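# Load an aluminum blank into the vise, tidy the rest

## Task

Put one plain gray aluminum blank flat on the vise's two low bars, with its long side pressed against the fixed jaw (the end block without hoses) and its short end against the work stop (the short rod between the jaws). The bars are loose and must still be standing at the end. Every finished part goes flat into the black outfeed tray with its pocket facing up. Every other blank, aluminum or brass, must sit fully on the infeed plate (the plate with short pins), not stacked on another blank and not resting on a pin. Each blank must finish either the same side up as the blanks started on the plate, or flipped upside down.

## Robot and tools

ROBOT. Two Franka FR3 arms, left_arm and right_arm, each carrying a Robotiq 140 two-finger gripper and a wrist camera. Fixed camera cam_high looks down on the table. The wrist cameras are cam_left_wrist and cam_right_wrist. All images are 896x504. The left gripper's fingers can fold: a part held near the palm may slip or be squeezed unevenly, and a fingertip pushed into a surface folds easily, so the arm can travel past the surface without showing contact. Grip with the outer quarter of its pads. The right gripper's fingers are rigid.

FRAMES. Scene frame: origin at table-top height midway between the two nominal bases, +x away from the robots over the table, +z up, left_arm toward +y. The image sides do not follow the arm names. Calibrated bases: left_arm at (+0.008, +0.343, +0.030) m, right_arm at (+0.048, -0.439, +0.030) m, both nearly unrotated. Each arm's end_effector_position and quat_wxyz in results are in that arm's own base frame, not the scene frame. The position is the point between the closed pads. Fingertips extend about 33 mm past it at small openings and about 9 mm when fully open. Reported poses can be a few cm off.

THE ROW. Every commanded row is 20 numbers, each in [-1, 1]. Numbers 1-10 are left_arm and numbers 11-20 are right_arm, even when only one arm moves. For each arm, seven joint numbers come first, in this order: elbow, waist, upper arm roll, shoulder, wrist pitch, forearm roll, wrist roll. These are offsets, not poses. They count from the Joint targets line as it stood when the action or call began, not from the previous row. A value of 1.0 means 1.427 rad for elbow, waist, upper arm roll and shoulder, 3.044 rad for forearm roll, 2.596 rad for wrist pitch, and 3.91 rad for wrist roll. Send 0 to keep a joint where it is.

The last three numbers for each arm are for the gripper:
- position is absolute: +1 is fully open (140 mm), about -0.8 is where the pads touch, and -1 closes until something blocks it.
- force_limit runs -1 to +1. On parts up to 40 mm at the slowest close, it gives roughly 14 N at -1, 40 N at 0 and 58 N at +1.
- speed runs -1 to +1 and sets pad speed: about 30, 140 and 250 mm/s. A faster close squeezes much harder.
To leave a gripper unchanged, repeat its last three numbers; a 0 counts as a new command.

JOINT RANGES (rad): waist ±2.901, shoulder ±1.836, upper arm roll ±2.901, elbow -3.077 to -0.117, forearm roll ±2.876, wrist pitch 0.440 to 4.622, wrist roll ±3.051. If an action asks for more than 0.018 rad past a range end, it is refused for both arms. Stay at least 0.05 rad inside the ends, or you risk a torque fault.

TOOLS.
- execute_actions(actions, cameras): actions is a list of actions. Each action is a list of up to 15 rows, one row per 1/30 s step. If an action has fewer rows, its last row is held until the action's 15 steps are used. Each action lasts 0.5 s. An empty list only reports the state. cameras picks images: omitted or ["all"] gives all, [] gives none.
- move(target, speed, blend, blocking, cameras): target is one row, or a list of up to 15 rows. Every row counts from the same starting Joint targets. All joints are interpolated together, so the path is a curve and it does not avoid obstacles. speed is the peak rate in rad/s of the joint with the farthest to go: 0.01-2, default 0.5. Give one value, or one per target. blend, in rad, rounds off corners at intermediate targets. A new gripper value in a later row takes effect only after the arms stop at that row. blocking=false returns after about 0.5 s while the motion continues.
- wait(seconds 0-10): lets the scene run while holding the last commands.
- stop(): brakes a running move to rest. The fingers keep moving.
- zoom_image(camera, region [x0,y0,x1,y1], at most 504x504 px): gives a closer view of that camera's latest image.
- clear_fault(arm): clears a reported torque or force fault on that arm.
- read_manual: licence texts only.
- finished_scene(scene): ends the scene and cannot be undone.

RESULTS. Joint positions, velocities and torques are listed per arm in the row's joint order. Joint targets is the base that your next offsets count from. object_status means: 0 moving, 1 blocked while opening, 2 blocked while closing (the part is held), 3 reached the commanded position or the pads met. It can lag 0.2-1.7 s behind the actual contact. position_measured is in counts: 3 is open, 75 is about 100 mm, 139 is 60 mm, 200 is 20 mm, 230 means the pads touch. To grip harder, raise force_limit and nudge position (for example -1 to -0.98). The move line reports how the move ended: done, off_target, moving, held or fault. "joint sent to its limit" means a range end clipped that joint. "joint command not followed" means the clearance check altered some steps. Flange force is the gripper's force along its own x y z axes and includes the weight of what it holds. External joint torques estimate outside loads. MOTOR HOT warns of an over-temperature stop, which lasts 30-60 s or more.

AVOID. A force of 40 N on any part of an arm, or a joint contact torque over its limit (waist and shoulder 35, upper arm roll 32, elbow 30, wrist joints 12 N m), faults and halts that arm until clear_fault. Exceeding a joint's speed limit also faults. After a force fault on a held part, open the gripper before moving that arm. Never let the arms collide. Do not drop parts, release them while they are moving, swing loads fast, slam into things, or squeeze hard on a part that is still resting on a surface. Knock nothing off the table, and keep the vise bars upright. Large joint offsets take several actions because of speed and lead limits. Lifting, stretching out and pushing all heat the motors.

Each tool is called after ">>>" as name(argument=value, ...) on one line, values as JSON.

## Session

>>> execute_actions(actions=[])

Scene clock: 0.00 s.
left_arm: end_effector_position=(+0.1773, -0.2225, +0.2984) position_measured=3 object_status=3 end_effector_quat_wxyz=(-0.304, -0.357, +0.865, -0.182) | right_arm: end_effector_position=(+0.4602, +0.5841, +0.3235) position_measured=3 object_status=3 end_effector_quat_wxyz=(-0.361, +0.915, -0.176, -0.039)
Joint names: [elbow, waist, upper arm roll, shoulder, wrist pitch, forearm roll, wrist roll]
Joint positions: left_arm=[-2.711 -0.571 0.324 -0.837 1.675 -0.458 0.514] | right_arm=[-1.901 0.775 0.008 0.132 2.481 0.795 -0.941]
Joint velocities: within noise
Joint torques (N m): no reading
External joint torques (N m): no reading
Flange force (N): no reading
Joint targets: left_arm=[-2.711 -0.571 0.324 -0.837 1.675 -0.458 0.514] | right_arm=[-1.901 0.775 0.008 0.132 2.481 0.795 -0.941]
Tool commands: left_gripper/position=+1.0 left_gripper/force_limit=+1.0 left_gripper/speed=+1.0 right_gripper/position=+1.0 right_gripper/force_limit=+1.0 right_gripper/speed=+1.0

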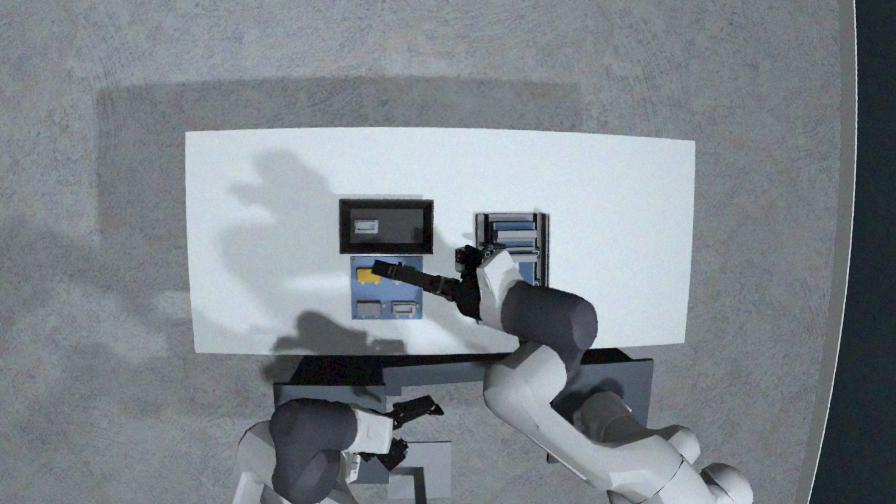

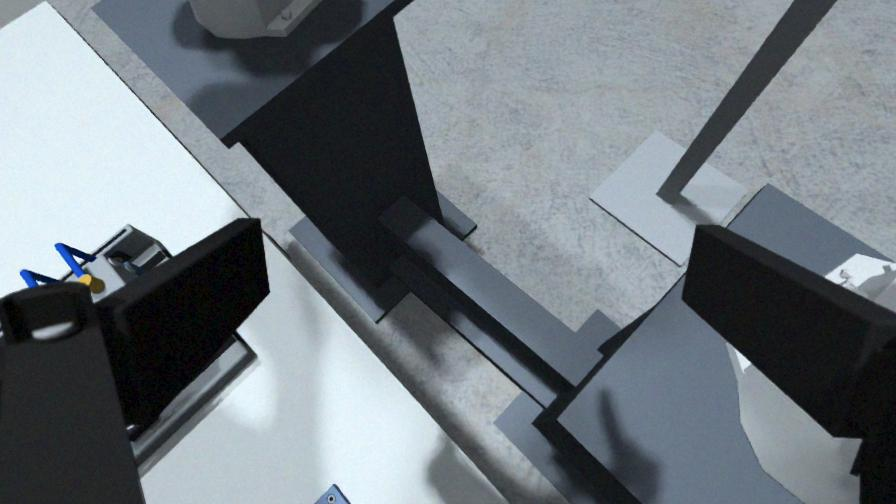

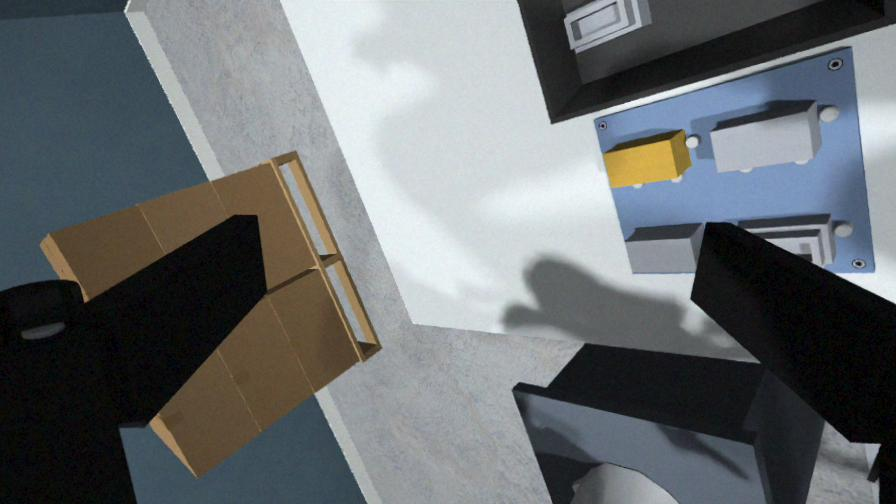

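>>> zoom_image(camera="cam_high", region=[320, 180, 460, 340])

>>> zoom_image(camera="cam_high", region=[440, 190, 580, 330])

>>> zoom_image(camera="cam_right_wrist", region=[540, 0, 896, 290])

Scaled by 3.150 from the camera's 896x504 image, which has a finer 1280x720 frame.

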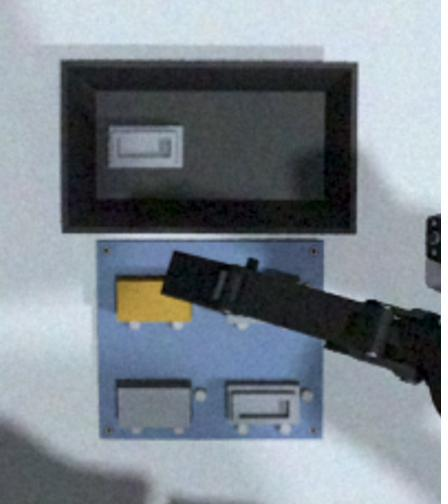

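Scaled by 3.600 from the camera's 896x504 image, which has a finer 1280x720 frame.

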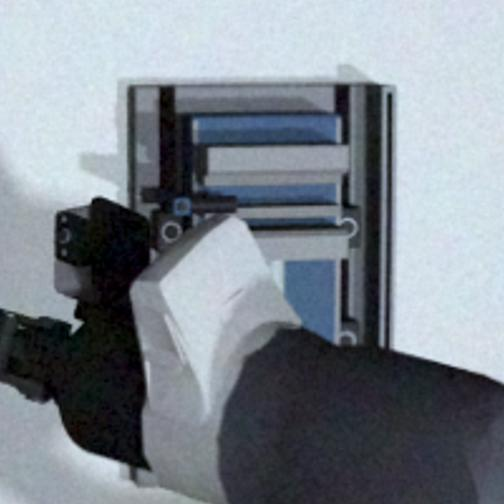

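Scaled by 1.416 from the camera's 896x504 image, which has a finer 1280x720 frame.

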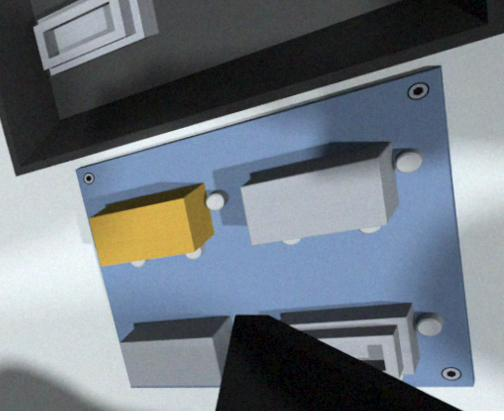

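>>> move(target=[0, 0, 0, 0, 0, 0, 0, 1, 1, 1, -0.22875, -0.68325, -0.0056, -0.33317, -0.22997, -0.26117, 0.18951, 1, 1, 1], speed=[0.8])

Scene clock: 72.10 s.
left_arm: end_effector_position=(+0.1773, -0.2225, +0.2984) position_measured=3 object_status=3 end_effector_quat_wxyz=(-0.304, -0.357, +0.865, -0.182) | right_arm: end_effector_position=(+0.4431, -0.0891, +0.3008) position_measured=3 object_status=3 end_effector_quat_wxyz=(-0.003, +0.708, -0.706, +0.001)
Joint positions: left_arm=[-2.711 -0.571 0.324 -0.837 1.675 -0.458 0.514] | right_arm=[-2.226 -0.198 -0.002 -0.342 1.888 0.003 -0.205]
Joint velocities: left_arm=[within noise] | right_arm=[-0.001 -0.001 -0.001 0.001 0 0 0.006]
Joint torques (N m): left_arm=[23.46 0.6 -3.77 -3.23 1.39 -0.69 -0.06] | right_arm=[26.12 -0.76 0.74 -20.82 2.3 0.36 0.13]
External joint torques (N m): left_arm=[0.17 0.6 1.05 -0.26 0.11 0.15 -0.07] | right_arm=[1.06 -0.83 0.93 0.02 -0.33 -0.37 0.13]
Flange force (N): left_arm=[-1.6 1.8 -1.6] | right_arm=[0.0 -3.1 -3.3]
Joint targets: left_arm=[-2.711 -0.571 0.324 -0.837 1.675 -0.458 0.514] | right_arm=[-2.227 -0.200 0.000 -0.344 1.884 0.000 -0.200]
move: done
camera_calibration:
cam_left_wrist: T_world_to_cam=[[-0.72617, 0.680593, -0.0973202, 0.316222], [0.662717, 0.655254, -0.362558, 0.144601], [-0.182985, -0.327775, -0.926866, 0.378953], [0, 0, 0, 1]]
cam_right_wrist: T_world_to_cam=[[-0.999703, -0.020467, -0.0132131, 0.454619], [-0.0237909, 0.93692, 0.348733, -0.00673394], [0.00524207, 0.348944, -0.937129, 0.446162], [0, 0, 0, 1]]

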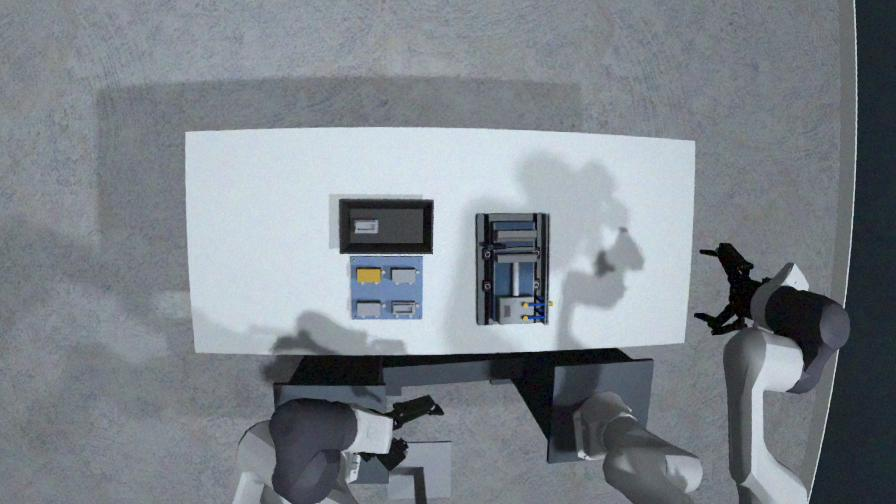

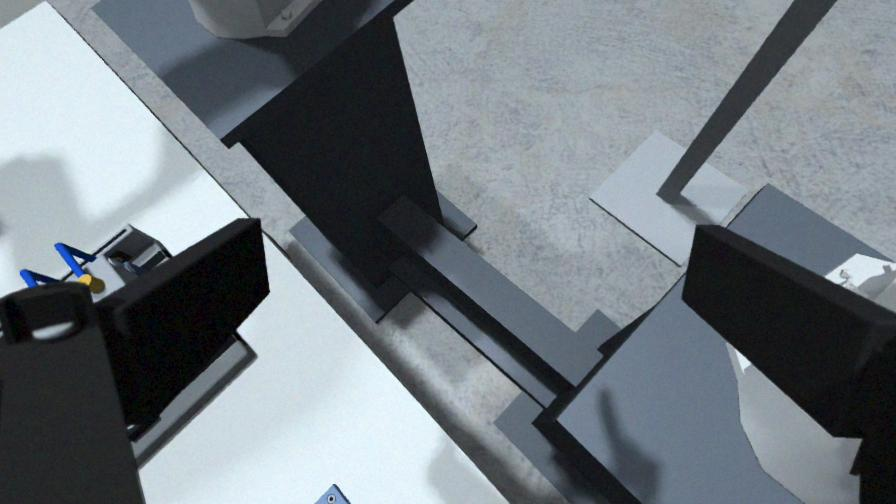

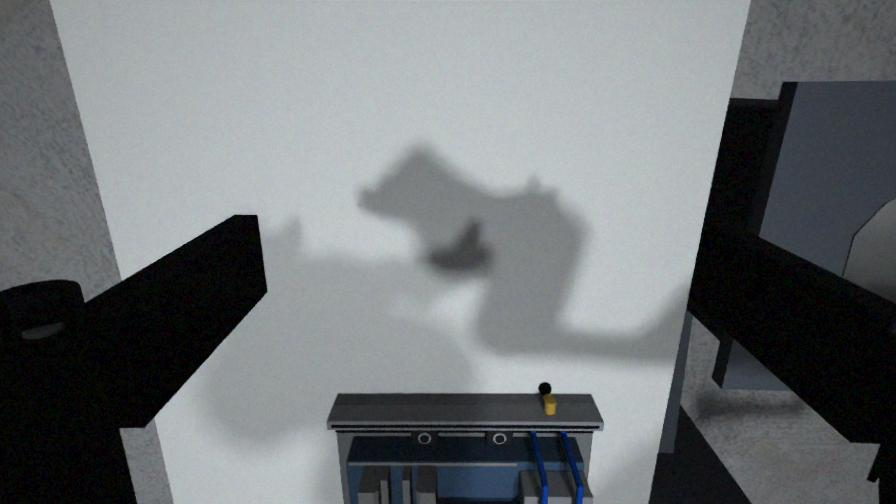

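>>> zoom_image(camera="cam_high", region=[460, 200, 570, 335])

>>> zoom_image(camera="cam_high", region=[325, 185, 445, 330])

>>> zoom_image(camera="cam_right_wrist", region=[300, 370, 640, 504])

Scaled by 3.733 from the camera's 896x504 image, which has a finer 1280x720 frame.

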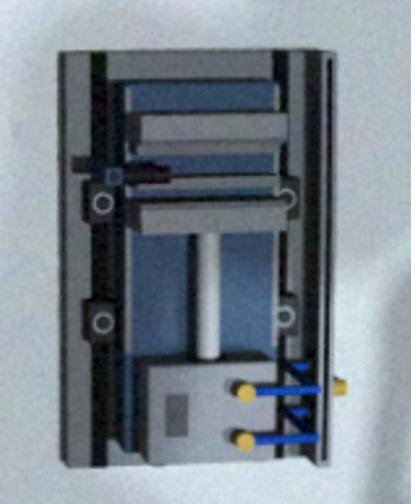

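Scaled by 3.476 from the camera's 896x504 image, which has a finer 1280x720 frame.

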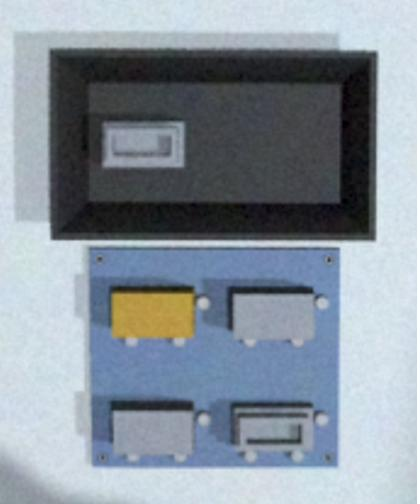

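Scaled by 1.482 from the camera's 896x504 image, which has a finer 1280x720 frame.

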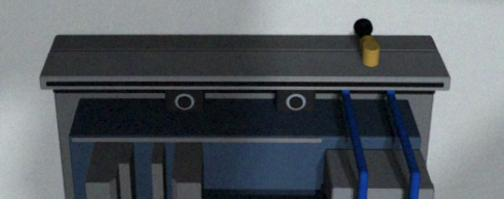

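>>> move(target=[0.33266, 0.1328, -0.22705, 0.3391, 0.0802, 0.15046, 0.17272, 1, 1, 1, 0.13531, 0.38, 0, 0.21472, 0.04327, 0, 0.13868, 1, 1, 1], speed=[0.8])

Scene clock: 110.73 s.
left_arm: end_effector_position=(+0.4132, -0.1670, +0.3001) position_measured=3 object_status=3 end_effector_quat_wxyz=(-0.002, -0.003, +1.000, -0.002) | right_arm: end_effector_position=(+0.5089, +0.1821, +0.2492) position_measured=3 object_status=3 end_effector_quat_wxyz=(+0.002, +0.708, -0.706, -0.002)
Joint positions: left_arm=[-2.238 -0.383 0.001 -0.355 1.881 -0.004 1.185] | right_arm=[-2.035 0.341 0.001 -0.038 1.992 0.002 0.338]
Joint velocities: left_arm=[0 0 0 0 0.001 0 0.005] | right_arm=[0 0.001 0 -0.001 0 0 0.005]
Joint torques (N m): left_arm=[25.01 0.96 0.2 -19.48 2.78 1.15 0.18] | right_arm=[26.38 -0.31 0.36 -30.5 2.74 0.47 0.08]
External joint torques (N m): left_arm=[0.49 0.97 0.54 0.26 0.33 0.42 0.18] | right_arm=[1.71 -0.23 0.47 0.69 0.2 -0.21 0.08]
Flange force (N): left_arm=[-2.9 1.0 -0.2] | right_arm=[-3.0 -7.4 -2.2]
Joint targets: left_arm=[-2.236 -0.381 0.000 -0.354 1.883 0.000 1.190] | right_arm=[-2.034 0.342 0.000 -0.037 1.996 0.000 0.343]
move: done
camera_calibration:
cam_left_wrist: T_world_to_cam=[[-0.00489896, 0.999985, -0.00227358, 0.176713], [0.941981, 0.00537787, 0.335624, -0.480983], [0.335632, -0.000497458, -0.941993, 0.286824], [0, 0, 0, 1]]
cam_right_wrist: T_world_to_cam=[[-0.999784, -0.0206756, -0.00209594, 0.522563], [-0.0201183, 0.937662, 0.346966, -0.242862], [-0.00520845, 0.346933, -0.937875, 0.308781], [0, 0, 0, 1]]

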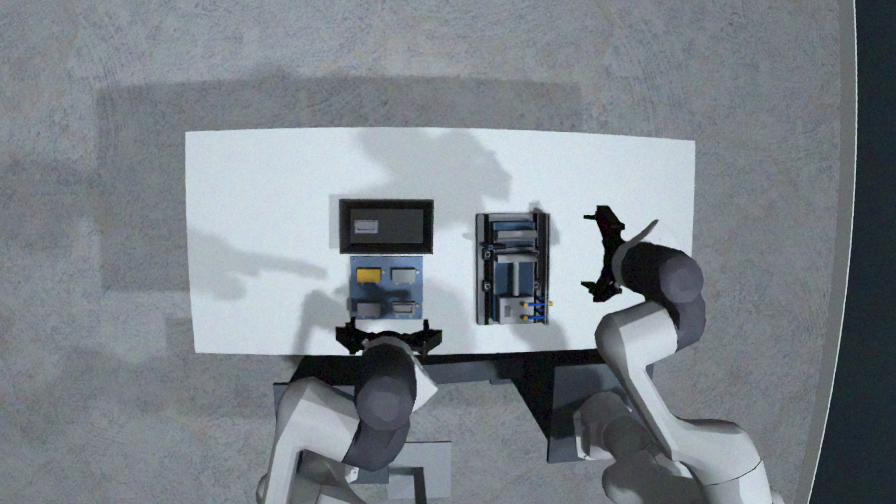

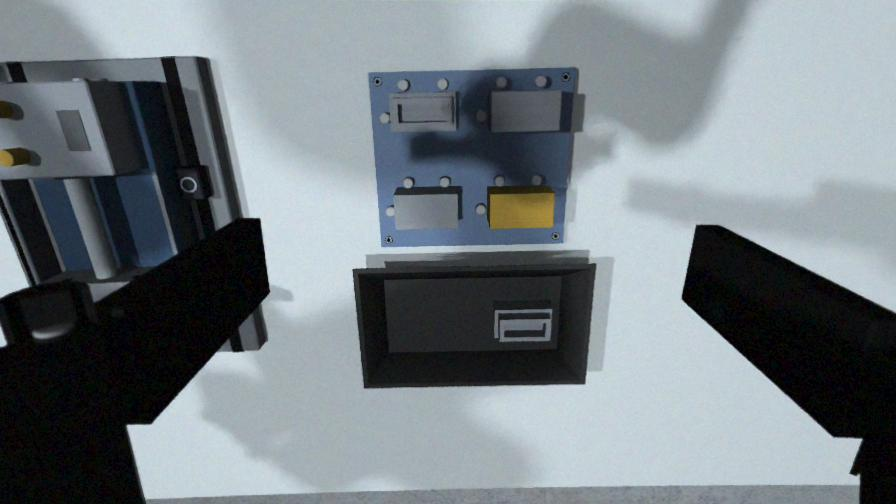

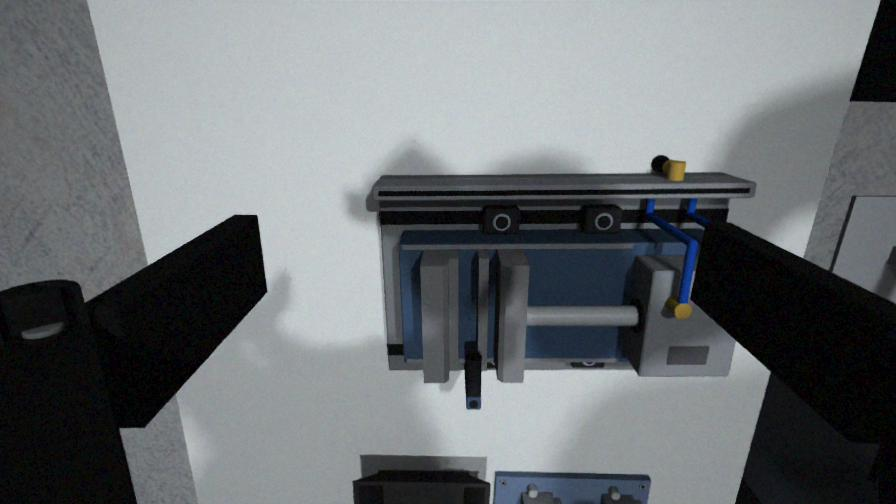

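>>> zoom_image(camera="cam_right_wrist", region=[380, 190, 640, 420])

>>> zoom_image(camera="cam_left_wrist", region=[350, 50, 620, 260])

>>> zoom_image(camera="cam_left_wrist", region=[340, 240, 620, 400])

Scaled by 1.938 from the camera's 896x504 image, which has a finer 1280x720 frame.

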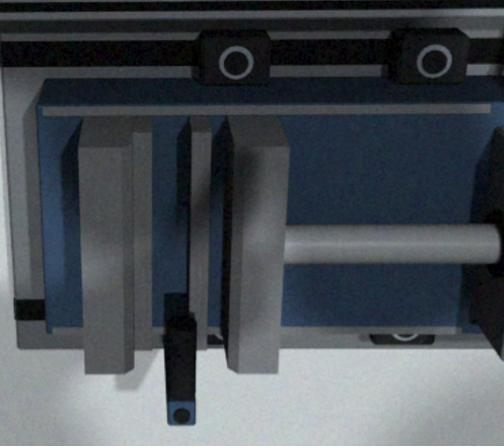

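Scaled by 1.867 from the camera's 896x504 image, which has a finer 1280x720 frame.

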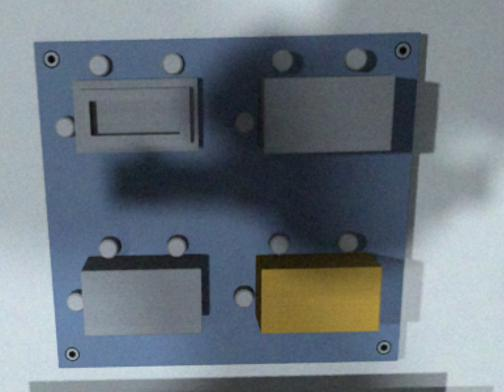

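Scaled by 1.800 from the camera's 896x504 image, which has a finer 1280x720 frame.

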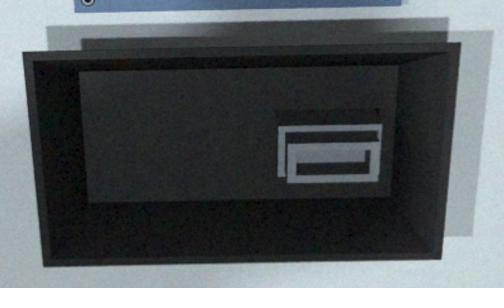

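>>> move(target=[0, 0, 0, 0, 0, 0, 0, 1, 1, 1, -0.22635, -0.10722, 0, 0.03364, 0.1433, 0.21353, -0.15166, 1, 1, 1], speed=[0.8], cameras=["cam_right_wrist", "cam_high"])

Scene clock: 231.23 s.
left_arm: end_effector_position=(+0.4135, -0.1670, +0.3002) position_measured=3 object_status=3 end_effector_quat_wxyz=(-0.001, -0.002, +1.000, -0.002) | right_arm: end_effector_position=(+0.4964, +0.1942, +0.1353) position_measured=3 object_status=3 end_effector_quat_wxyz=(-0.161, +0.677, -0.701, -0.154)
Joint positions: left_arm=[-2.237 -0.383 0.001 -0.355 1.881 -0.004 1.187] | right_arm=[-2.355 0.191 -0.001 0.012 2.364 0.648 -0.245]
Joint velocities: left_arm=[within noise] | right_arm=[0.001 0 -0.001 0.001 0.001 0 -0.004]
Joint torques (N m): left_arm=[24.87 0.96 0.31 -19.56 2.71 1.08 0.1] | right_arm=[23.17 -0.62 0.74 -30.24 2.32 0.76 -0.23]
External joint torques (N m): left_arm=[0.3 0.99 0.66 0.32 0.26 0.35 0.1] | right_arm=[0.93 -0.69 0.67 0.24 0.24 0.38 -0.22]
Flange force (N): left_arm=[-2.5 1.1 0.1] | right_arm=[0.1 -3.3 1.5]
Joint targets: left_arm=[-2.236 -0.381 0.000 -0.354 1.883 0.000 1.190] | right_arm=[-2.357 0.189 0.000 0.011 2.368 0.650 -0.250]
move: done
camera_calibration:
cam_right_wrist: T_world_to_cam=[[-0.999603, 0.0230681, -0.0161713, 0.503329], [0.00437998, 0.694302, 0.71967, -0.230256], [0.0278292, 0.719314, -0.694127, 0.0759825], [0, 0, 0, 1]]
Images, in order: cam_high, cam_right_wrist.

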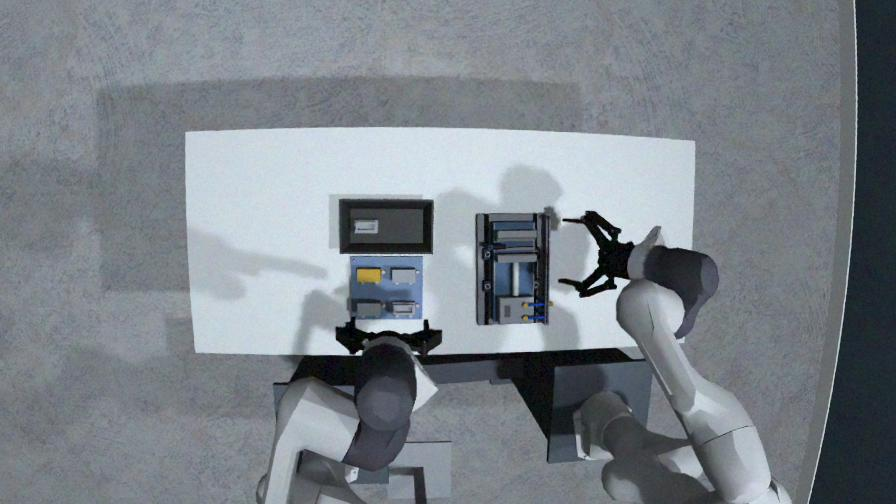

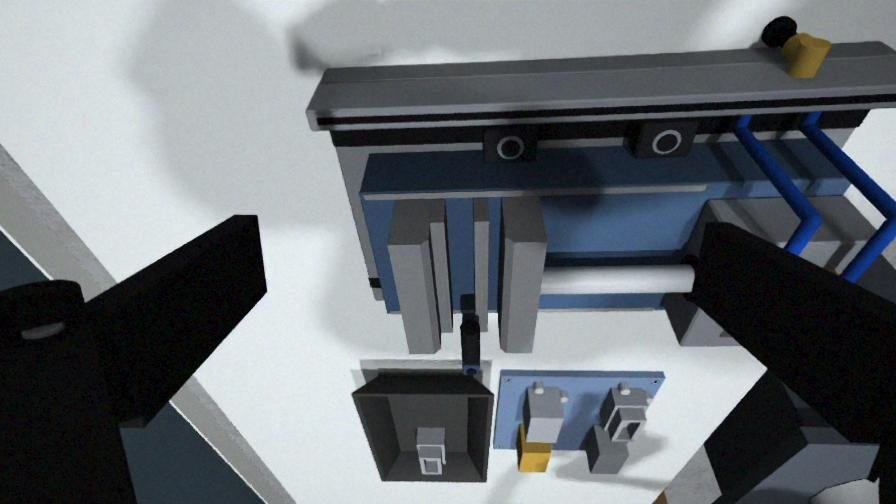

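>>> zoom_image(camera="cam_right_wrist", region=[340, 170, 580, 390])

>>> zoom_image(camera="cam_right_wrist", region=[480, 360, 680, 490])

Scaled by 2.100 from the camera's 896x504 image, which has a finer 1280x720 frame.

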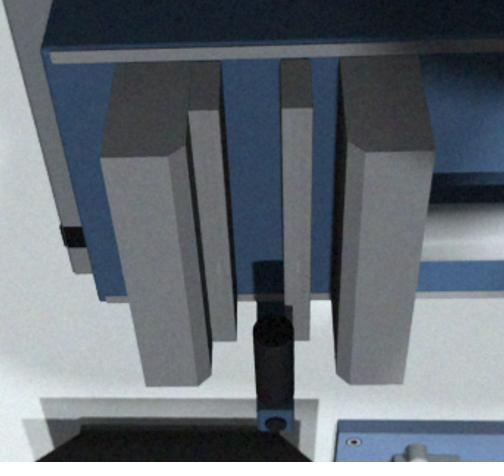

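Scaled by 2.520 from the camera's 896x504 image, which has a finer 1280x720 frame.

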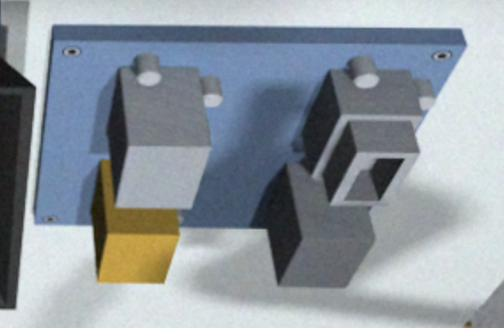

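>>> move(target=[-0.26449, -0.06489, 0, 0.13671, 0.22015, 0, -0.02783, 0.24, -1, 0, 0, 0, 0, 0, 0, 0, 0, 1, 1, 1], speed=[0.6], cameras=["cam_left_wrist", "cam_high"])

Scene clock: 330.17 s.
left_arm: end_effector_position=(+0.3797, -0.1942, +0.0952) position_measured=99 object_status=3 end_effector_quat_wxyz=(-0.001, -0.008, +1.000, -0.001) | right_arm: end_effector_position=(+0.4964, +0.1941, +0.1352) position_measured=3 object_status=3 end_effector_quat_wxyz=(-0.161, +0.678, -0.701, -0.154)
Joint positions: left_arm=[-2.612 -0.472 0.001 -0.159 2.452 -0.004 1.086] | right_arm=[-2.356 0.191 -0.001 0.012 2.365 0.648 -0.247]
Joint velocities: left_arm=[0 0 0.001 0 0.002 0 -0.007] | right_arm=[within noise]
Joint torques (N m): left_arm=[20.31 0.2 0.68 -22.84 2.73 0.78 -0.16] | right_arm=[23.42 -0.68 0.79 -30.35 2.24 0.7 -0.22]
External joint torques (N m): left_arm=[-0.25 0.22 0.84 -0.03 0.28 0.29 -0.16] | right_arm=[1.18 -0.67 0.8 0.19 0.15 0.32 -0.21]
Flange force (N): left_arm=[0.3 1.4 1.0] | right_arm=[-0.2 -4.0 1.2]
Joint targets: left_arm=[-2.613 -0.474 0.000 -0.159 2.455 0.000 1.081] | right_arm=[-2.357 0.189 0.000 0.011 2.368 0.650 -0.250]
move: done
camera_calibration:
cam_left_wrist: T_world_to_cam=[[-0.0150854, 0.999886, -0.000263688, 0.206925], [0.941751, 0.0142969, 0.336008, -0.378701], [0.335973, 0.00482047, -0.941859, 0.105917], [0, 0, 0, 1]]
Images, in order: cam_high, cam_left_wrist.

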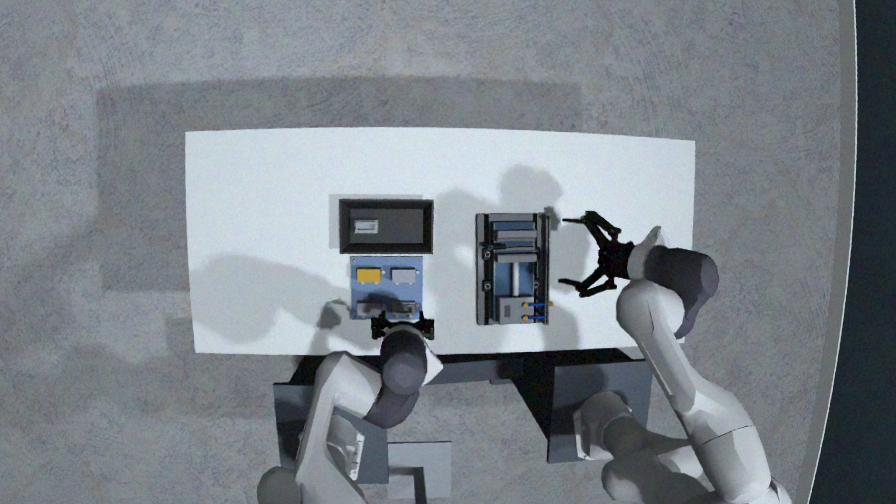

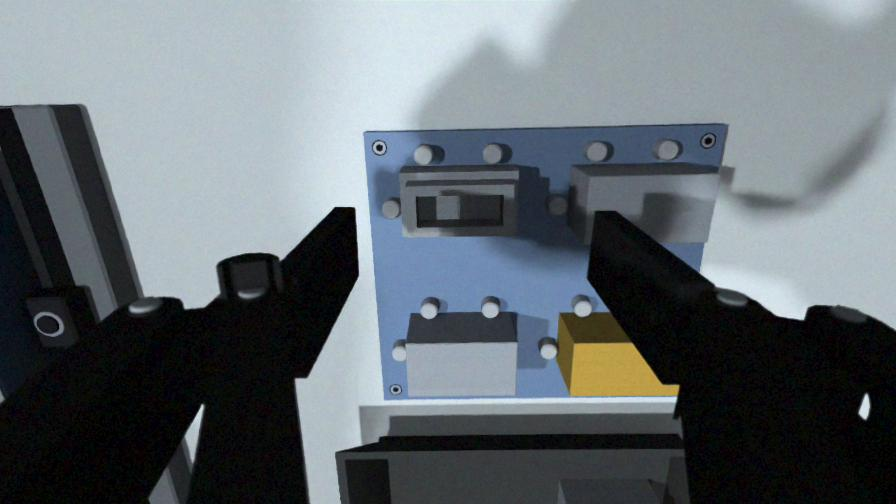

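>>> zoom_image(camera="cam_left_wrist", region=[320, 120, 640, 300])

Scaled by 1.575 from the camera's 896x504 image, which has a finer 1280x720 frame.

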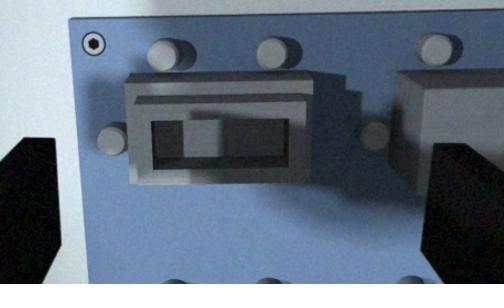

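>>> zoom_image(camera="cam_left_wrist", region=[385, 140, 535, 250])

Scaled by 3.360 from the camera's 896x504 image, which has a finer 1280x720 frame.

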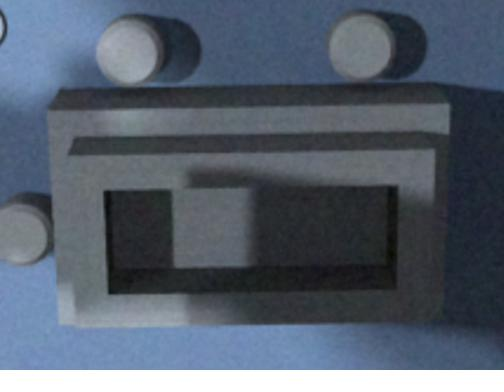

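>>> move(target=[-0.00941, -0.0022, 0, 0.07703, 0.04713, 0, -0.00568, 0.0432, -1, 0, 0, 0, 0, 0, 0, 0, 0, 1, 1, 1], speed=[0.3], cameras=["cam_left_wrist"])

>>> zoom_image(camera="cam_left_wrist", region=[350, 120, 600, 270])

Scene clock: 380.70 s.
left_arm: end_effector_position=(+0.3814, -0.1964, +0.0539) position_measured=124 object_status=3 end_effector_quat_wxyz=(-0.002, -0.018, +1.000, +0.000) | right_arm: end_effector_position=(+0.4964, +0.1941, +0.1352) position_measured=3 object_status=3 end_effector_quat_wxyz=(-0.161, +0.678, -0.701, -0.154)
Joint positions: left_arm=[-2.627 -0.475 0.001 -0.05 2.574 -0.004 1.063] | right_arm=[-2.356 0.191 -0.001 0.012 2.365 0.648 -0.247]
Joint velocities: left_arm=[0.001 0.002 0.001 0 0.005 0.001 -0.003] | right_arm=[within noise]
Joint torques (N m): left_arm=[18.96 0.18 0.73 -24.44 2.82 0.71 -0.22] | right_arm=[23.46 -0.67 0.68 -30.34 2.24 0.67 -0.19]
External joint torques (N m): left_arm=[0.08 0.23 0.82 0.51 0.37 0.3 -0.22] | right_arm=[1.27 -0.63 0.72 0.05 0.15 0.29 -0.18]
Flange force (N): left_arm=[-1.6 0.1 2.4] | right_arm=[-0.4 -4.0 0.8]
Joint targets: left_arm=[-2.627 -0.477 0.000 -0.049 2.577 0.000 1.059] | right_arm=[-2.357 0.189 0.000 0.011 2.368 0.650 -0.250]
move: done
camera_calibration:
cam_left_wrist: T_world_to_cam=[[-0.034932, 0.99939, 0.000581545, 0.216571], [0.941471, 0.0327123, 0.335503, -0.362654], [0.335279, 0.0122673, -0.942039, 0.0682112], [0, 0, 0, 1]]
Images, in order: cam_left_wrist.

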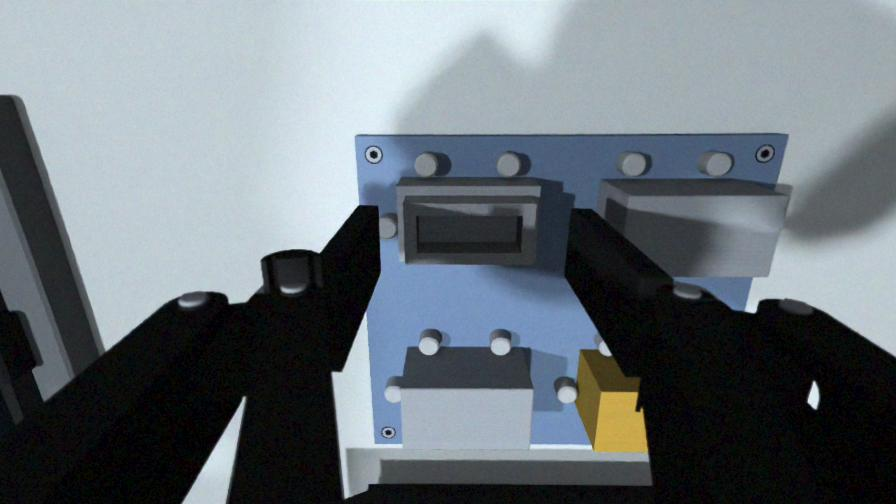

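Scaled by 2.016 from the camera's 896x504 image, which has a finer 1280x720 frame.

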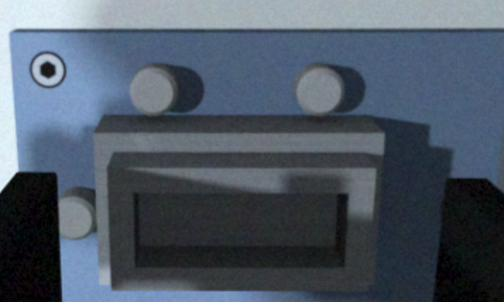

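>>> move(target=[0, 0.00084, 0, 0.02479, 0.01401, 0, -0.00353, 0.0432, -1, 0, 0, 0, 0, 0, 0, 0, 0, 1, 1, 1], speed=[0.2], cameras=["cam_left_wrist"])

>>> zoom_image(camera="cam_left_wrist", region=[350, 140, 600, 290])

Scene clock: 423.37 s.
left_arm: end_effector_position=(+0.3828, -0.1971, +0.0419) position_measured=124 object_status=3 end_effector_quat_wxyz=(-0.001, -0.025, +1.000, +0.000) | right_arm: end_effector_position=(+0.4964, +0.1941, +0.1352) position_measured=3 object_status=3 end_effector_quat_wxyz=(-0.161, +0.678, -0.701, -0.154)
Joint positions: left_arm=[-2.627 -0.475 0.001 -0.015 2.61 -0.004 1.05] | right_arm=[-2.356 0.191 -0.001 0.012 2.365 0.648 -0.247]
Joint velocities: left_arm=[0 0 0.001 -0.001 0.004 0 -0.004] | right_arm=[within noise]
Joint torques (N m): left_arm=[18.4 0.58 0.78 -25.06 2.71 0.67 -0.28] | right_arm=[23.53 -0.62 0.66 -30.29 2.21 0.72 -0.28]
External joint torques (N m): left_arm=[0.1 0.6 0.81 0.51 0.27 0.28 -0.28] | right_arm=[1.33 -0.59 0.69 0.16 0.13 0.34 -0.27]
Flange force (N): left_arm=[-1.7 0.2 2.1] | right_arm=[-0.2 -4.5 1.1]
Joint targets: left_arm=[-2.627 -0.476 0.000 -0.013 2.613 0.000 1.045] | right_arm=[-2.357 0.189 0.000 0.011 2.368 0.650 -0.250]
move: done
camera_calibration:
cam_left_wrist: T_world_to_cam=[[-0.048487, 0.998824, 0.000193445, 0.222401], [0.940588, 0.0455948, 0.336475, -0.357075], [0.336071, 0.0164966, -0.941692, 0.0569838], [0, 0, 0, 1]]
Images, in order: cam_left_wrist.

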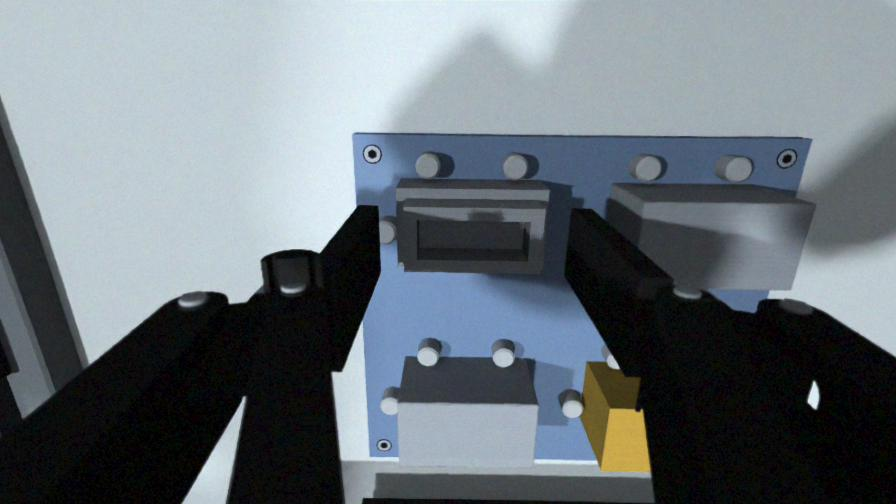

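Scaled by 2.016 from the camera's 896x504 image, which has a finer 1280x720 frame.

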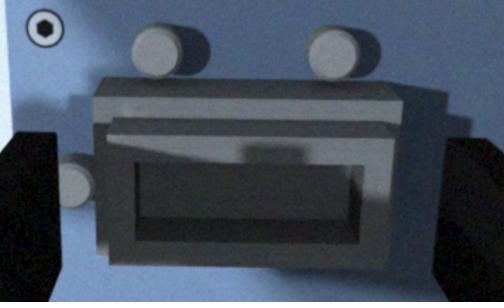

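>>> move(target=[-0.00156, 0.00116, 0, 0.02149, 0.01267, 0, 0.0004, 0.0432, -1, 0, 0, 0, 0, 0, 0, 0, 0, 1, 1, 1], speed=[0.1], cameras=["cam_left_wrist"])

>>> zoom_image(camera="cam_left_wrist", region=[350, 140, 600, 290])

Scene clock: 437.70 s.
left_arm: end_effector_position=(+0.3832, -0.1973, +0.0310) position_measured=124 object_status=3 end_effector_quat_wxyz=(-0.001, -0.025, +1.000, -0.001) | right_arm: end_effector_position=(+0.4964, +0.1941, +0.1352) position_measured=3 object_status=3 end_effector_quat_wxyz=(-0.161, +0.678, -0.701, -0.154)
Joint positions: left_arm=[-2.628 -0.475 0.001 0.016 2.643 -0.003 1.048] | right_arm=[-2.356 0.191 -0.001 0.012 2.365 0.648 -0.247]
Joint velocities: left_arm=[0 0 -0.002 0.001 0.003 0 -0.001] | right_arm=[within noise]
Joint torques (N m): left_arm=[17.66 0.89 0.77 -25.64 2.78 0.64 -0.1] | right_arm=[23.54 -0.67 0.65 -30.29 2.18 0.66 -0.23]
External joint torques (N m): left_arm=[-0.17 0.86 0.73 0.57 0.33 0.28 -0.1] | right_arm=[1.25 -0.67 0.64 0.28 0.09 0.28 -0.22]
Flange force (N): left_arm=[-1.3 1.1 2.6] | right_arm=[-0.1 -4.6 1.0]
Joint targets: left_arm=[-2.629 -0.474 0.000 0.017 2.646 0.000 1.047] | right_arm=[-2.357 0.189 0.000 0.011 2.368 0.650 -0.250]
move: done
camera_calibration:
cam_left_wrist: T_world_to_cam=[[-0.0501578, 0.998741, -0.00004938, 0.223228], [0.940274, 0.0472382, 0.337124, -0.353397], [0.336702, 0.016863, -0.94146, 0.0464377], [0, 0, 0, 1]]
Images, in order: cam_left_wrist.

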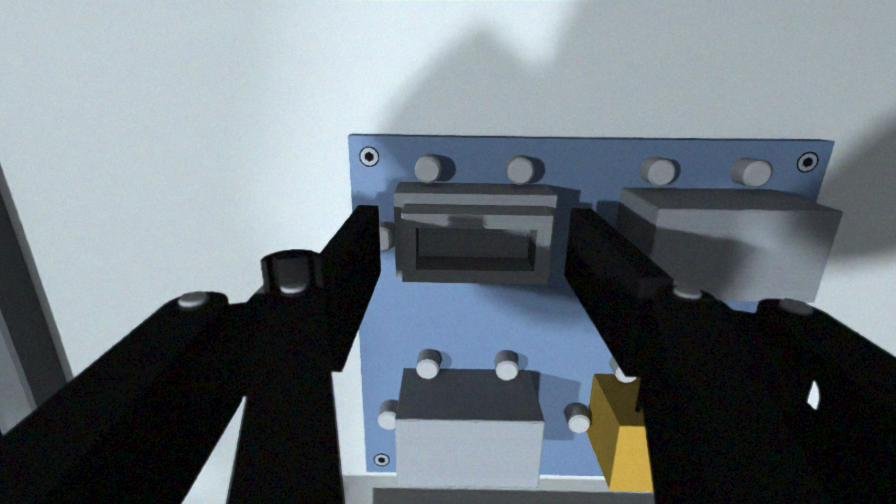

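Scaled by 2.016 from the camera's 896x504 image, which has a finer 1280x720 frame.

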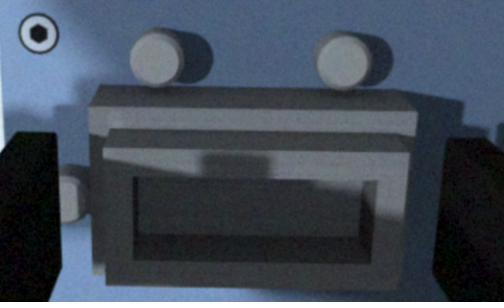

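>>> move(target=[[0, 0.00287, 0, 0, 0, 0, 0.001, 0.0432, -1, 0, 0, 0, 0, 0, 0, 0, 0, 1, 1, 1], [0, 0.00287, 0, 0, 0, 0, 0.001, -1, -1, -1, 0, 0, 0, 0, 0, 0, 0, 1, 1, 1]], speed=[0.1, 0.1], cameras=["cam_left_wrist"])

Scene clock: 445.67 s.
left_arm: end_effector_position=(+0.3843, -0.1959, +0.0311) position_measured=152 object_status=2 end_effector_quat_wxyz=(+0.000, -0.027, +1.000, -0.001) | right_arm: end_effector_position=(+0.4964, +0.1941, +0.1352) position_measured=3 object_status=3 end_effector_quat_wxyz=(-0.161, +0.678, -0.701, -0.154)
Joint positions: left_arm=[-2.628 -0.471 0.001 0.016 2.644 -0.003 1.048] | right_arm=[-2.356 0.191 -0.001 0.012 2.365 0.648 -0.247]
Joint torques (N m): left_arm=[17.39 0.96 0.76 -25.12 2.7 0.63 0.05] | right_arm=[23.56 -0.61 0.71 -30.3 2.21 0.66 -0.2]
External joint torques (N m): left_arm=[-0.37 0.99 0.77 1 0.26 0.26 0.05] | right_arm=[1.32 -0.64 0.67 0.2 0.12 0.28 -0.18]
Flange force (N): left_arm=[-1.9 1.4 3.6] | right_arm=[-0.3 -4.6 1.0]
Joint targets: left_arm=[-2.629 -0.470 0.000 0.017 2.646 0.000 1.050] | right_arm=[-2.357 0.189 0.000 0.011 2.368 0.650 -0.250]
move: done
camera_calibration:
cam_left_wrist: T_world_to_cam=[[-0.0541061, 0.998535, -0.000629048, 0.223404], [0.939721, 0.0511323, 0.338096, -0.353551], [0.337633, 0.017702, -0.941111, 0.0458912], [0, 0, 0, 1]]
Images, in order: cam_left_wrist.

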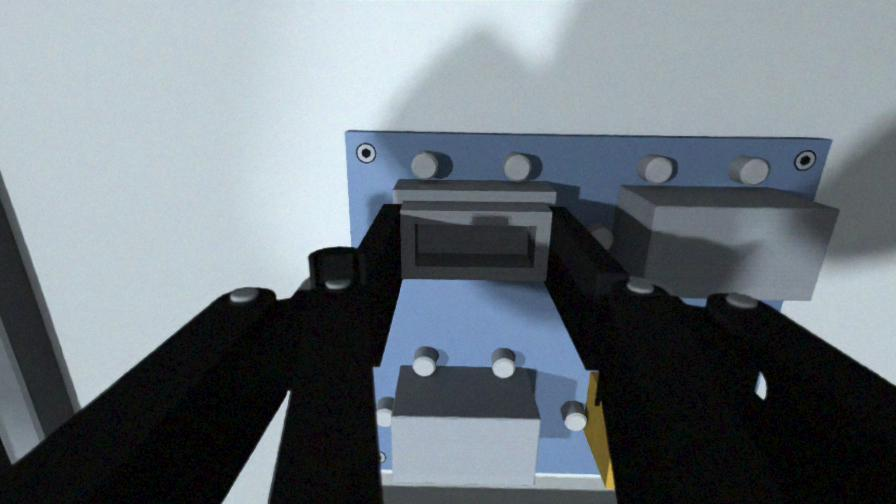

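>>> move(target=[[0.02868, 0, 0, -0.13779, -0.09151, 0, 0, -1, -1, -1, 0, 0, 0, 0, 0, 0, 0, 1, 1, 1], [0.02868, 0, 0, -0.13779, -0.09151, 0, 0, -0.98, -0.1, -1, 0, 0, 0, 0, 0, 0, 0, 1, 1, 1], [0.52687, 0.12193, 0, 0.22557, -0.16563, 0, 0.0445, -0.98, -0.1, -1, 0, 0, 0, 0, 0, 0, 0, 1, 1, 1]], speed=[0.3, 0.3, 0.6], cameras=["cam_left_wrist", "cam_high"])

Scene clock: 475.17 s.
left_arm: end_effector_position=(+0.5989, -0.1838, +0.1189) position_measured=153 object_status=2 end_effector_quat_wxyz=(-0.001, -0.028, +1.000, -0.001) | right_arm: end_effector_position=(+0.4964, +0.1941, +0.1351) position_measured=3 object_status=3 end_effector_quat_wxyz=(-0.161, +0.678, -0.701, -0.154)
Joint positions: left_arm=[-1.88 -0.297 0 0.339 2.218 -0.003 1.219] | right_arm=[-2.356 0.191 -0.001 0.012 2.365 0.648 -0.247]
Joint velocities: left_arm=[-0.001 0 0.001 -0.001 -0.001 -0.001 0.007] | right_arm=[within noise]
Joint torques (N m): left_arm=[24.16 0.64 1.02 -42.1 2.45 0.89 0.14] | right_arm=[23.63 -0.62 0.73 -30.26 2.18 0.66 -0.23]
External joint torques (N m): left_arm=[1.18 0.62 0.71 -0.3 0.01 0.27 0.14] | right_arm=[1.55 -0.56 0.78 0.05 0.11 0.28 -0.22]
Flange force (N): left_arm=[-4.3 -0.3 -1.4] | right_arm=[-0.6 -4.9 0.7]
Joint targets: left_arm=[-1.877 -0.296 0.000 0.339 2.216 0.000 1.224] | right_arm=[-2.357 0.189 0.000 0.011 2.368 0.650 -0.250]
move: done
camera_calibration:
cam_left_wrist: T_world_to_cam=[[-0.0561066, 0.998424, -0.00105422, 0.224201], [0.940126, 0.053186, 0.336651, -0.585161], [0.336176, 0.0178972, -0.941629, 0.056814], [0, 0, 0, 1]]
Images, in order: cam_high, cam_left_wrist.

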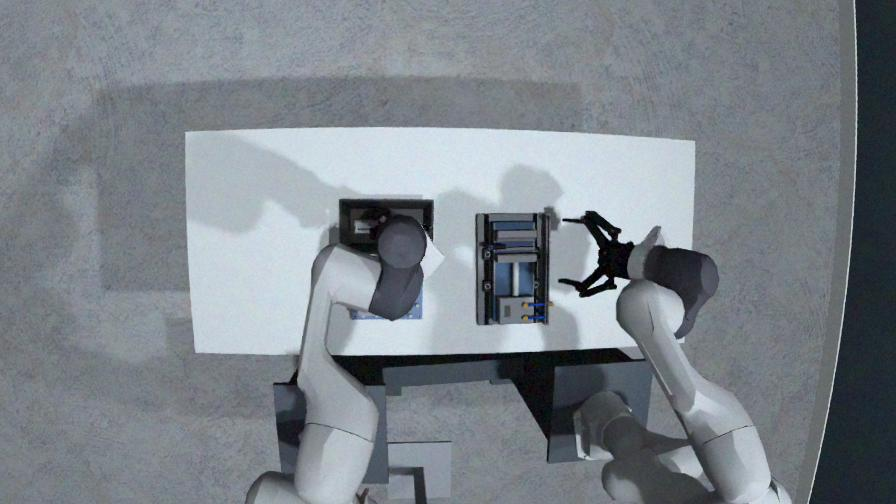

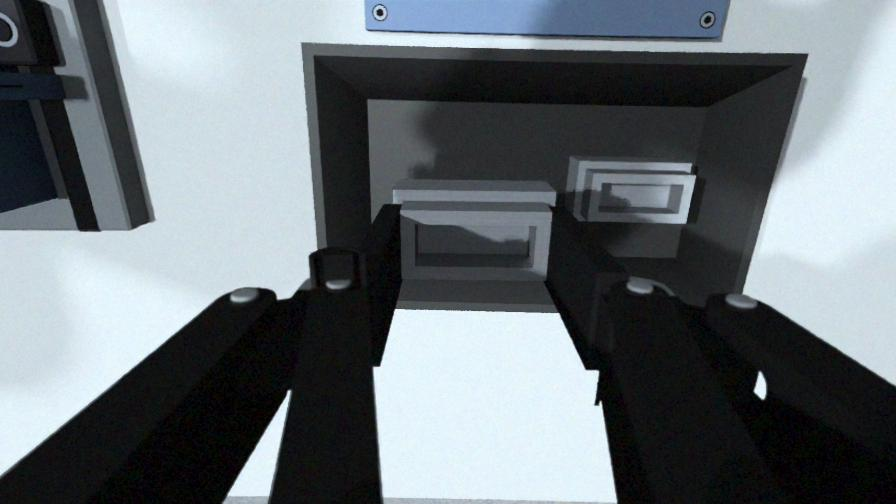

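>>> zoom_image(camera="cam_left_wrist", region=[360, 90, 720, 300])

Scaled by 1.400 from the camera's 896x504 image, which has a finer 1280x720 frame.

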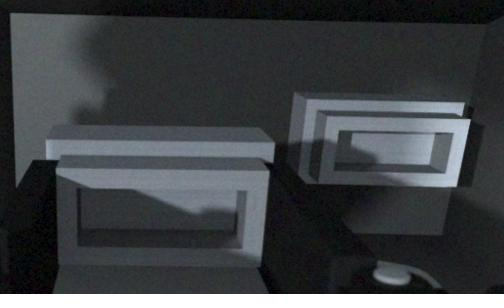

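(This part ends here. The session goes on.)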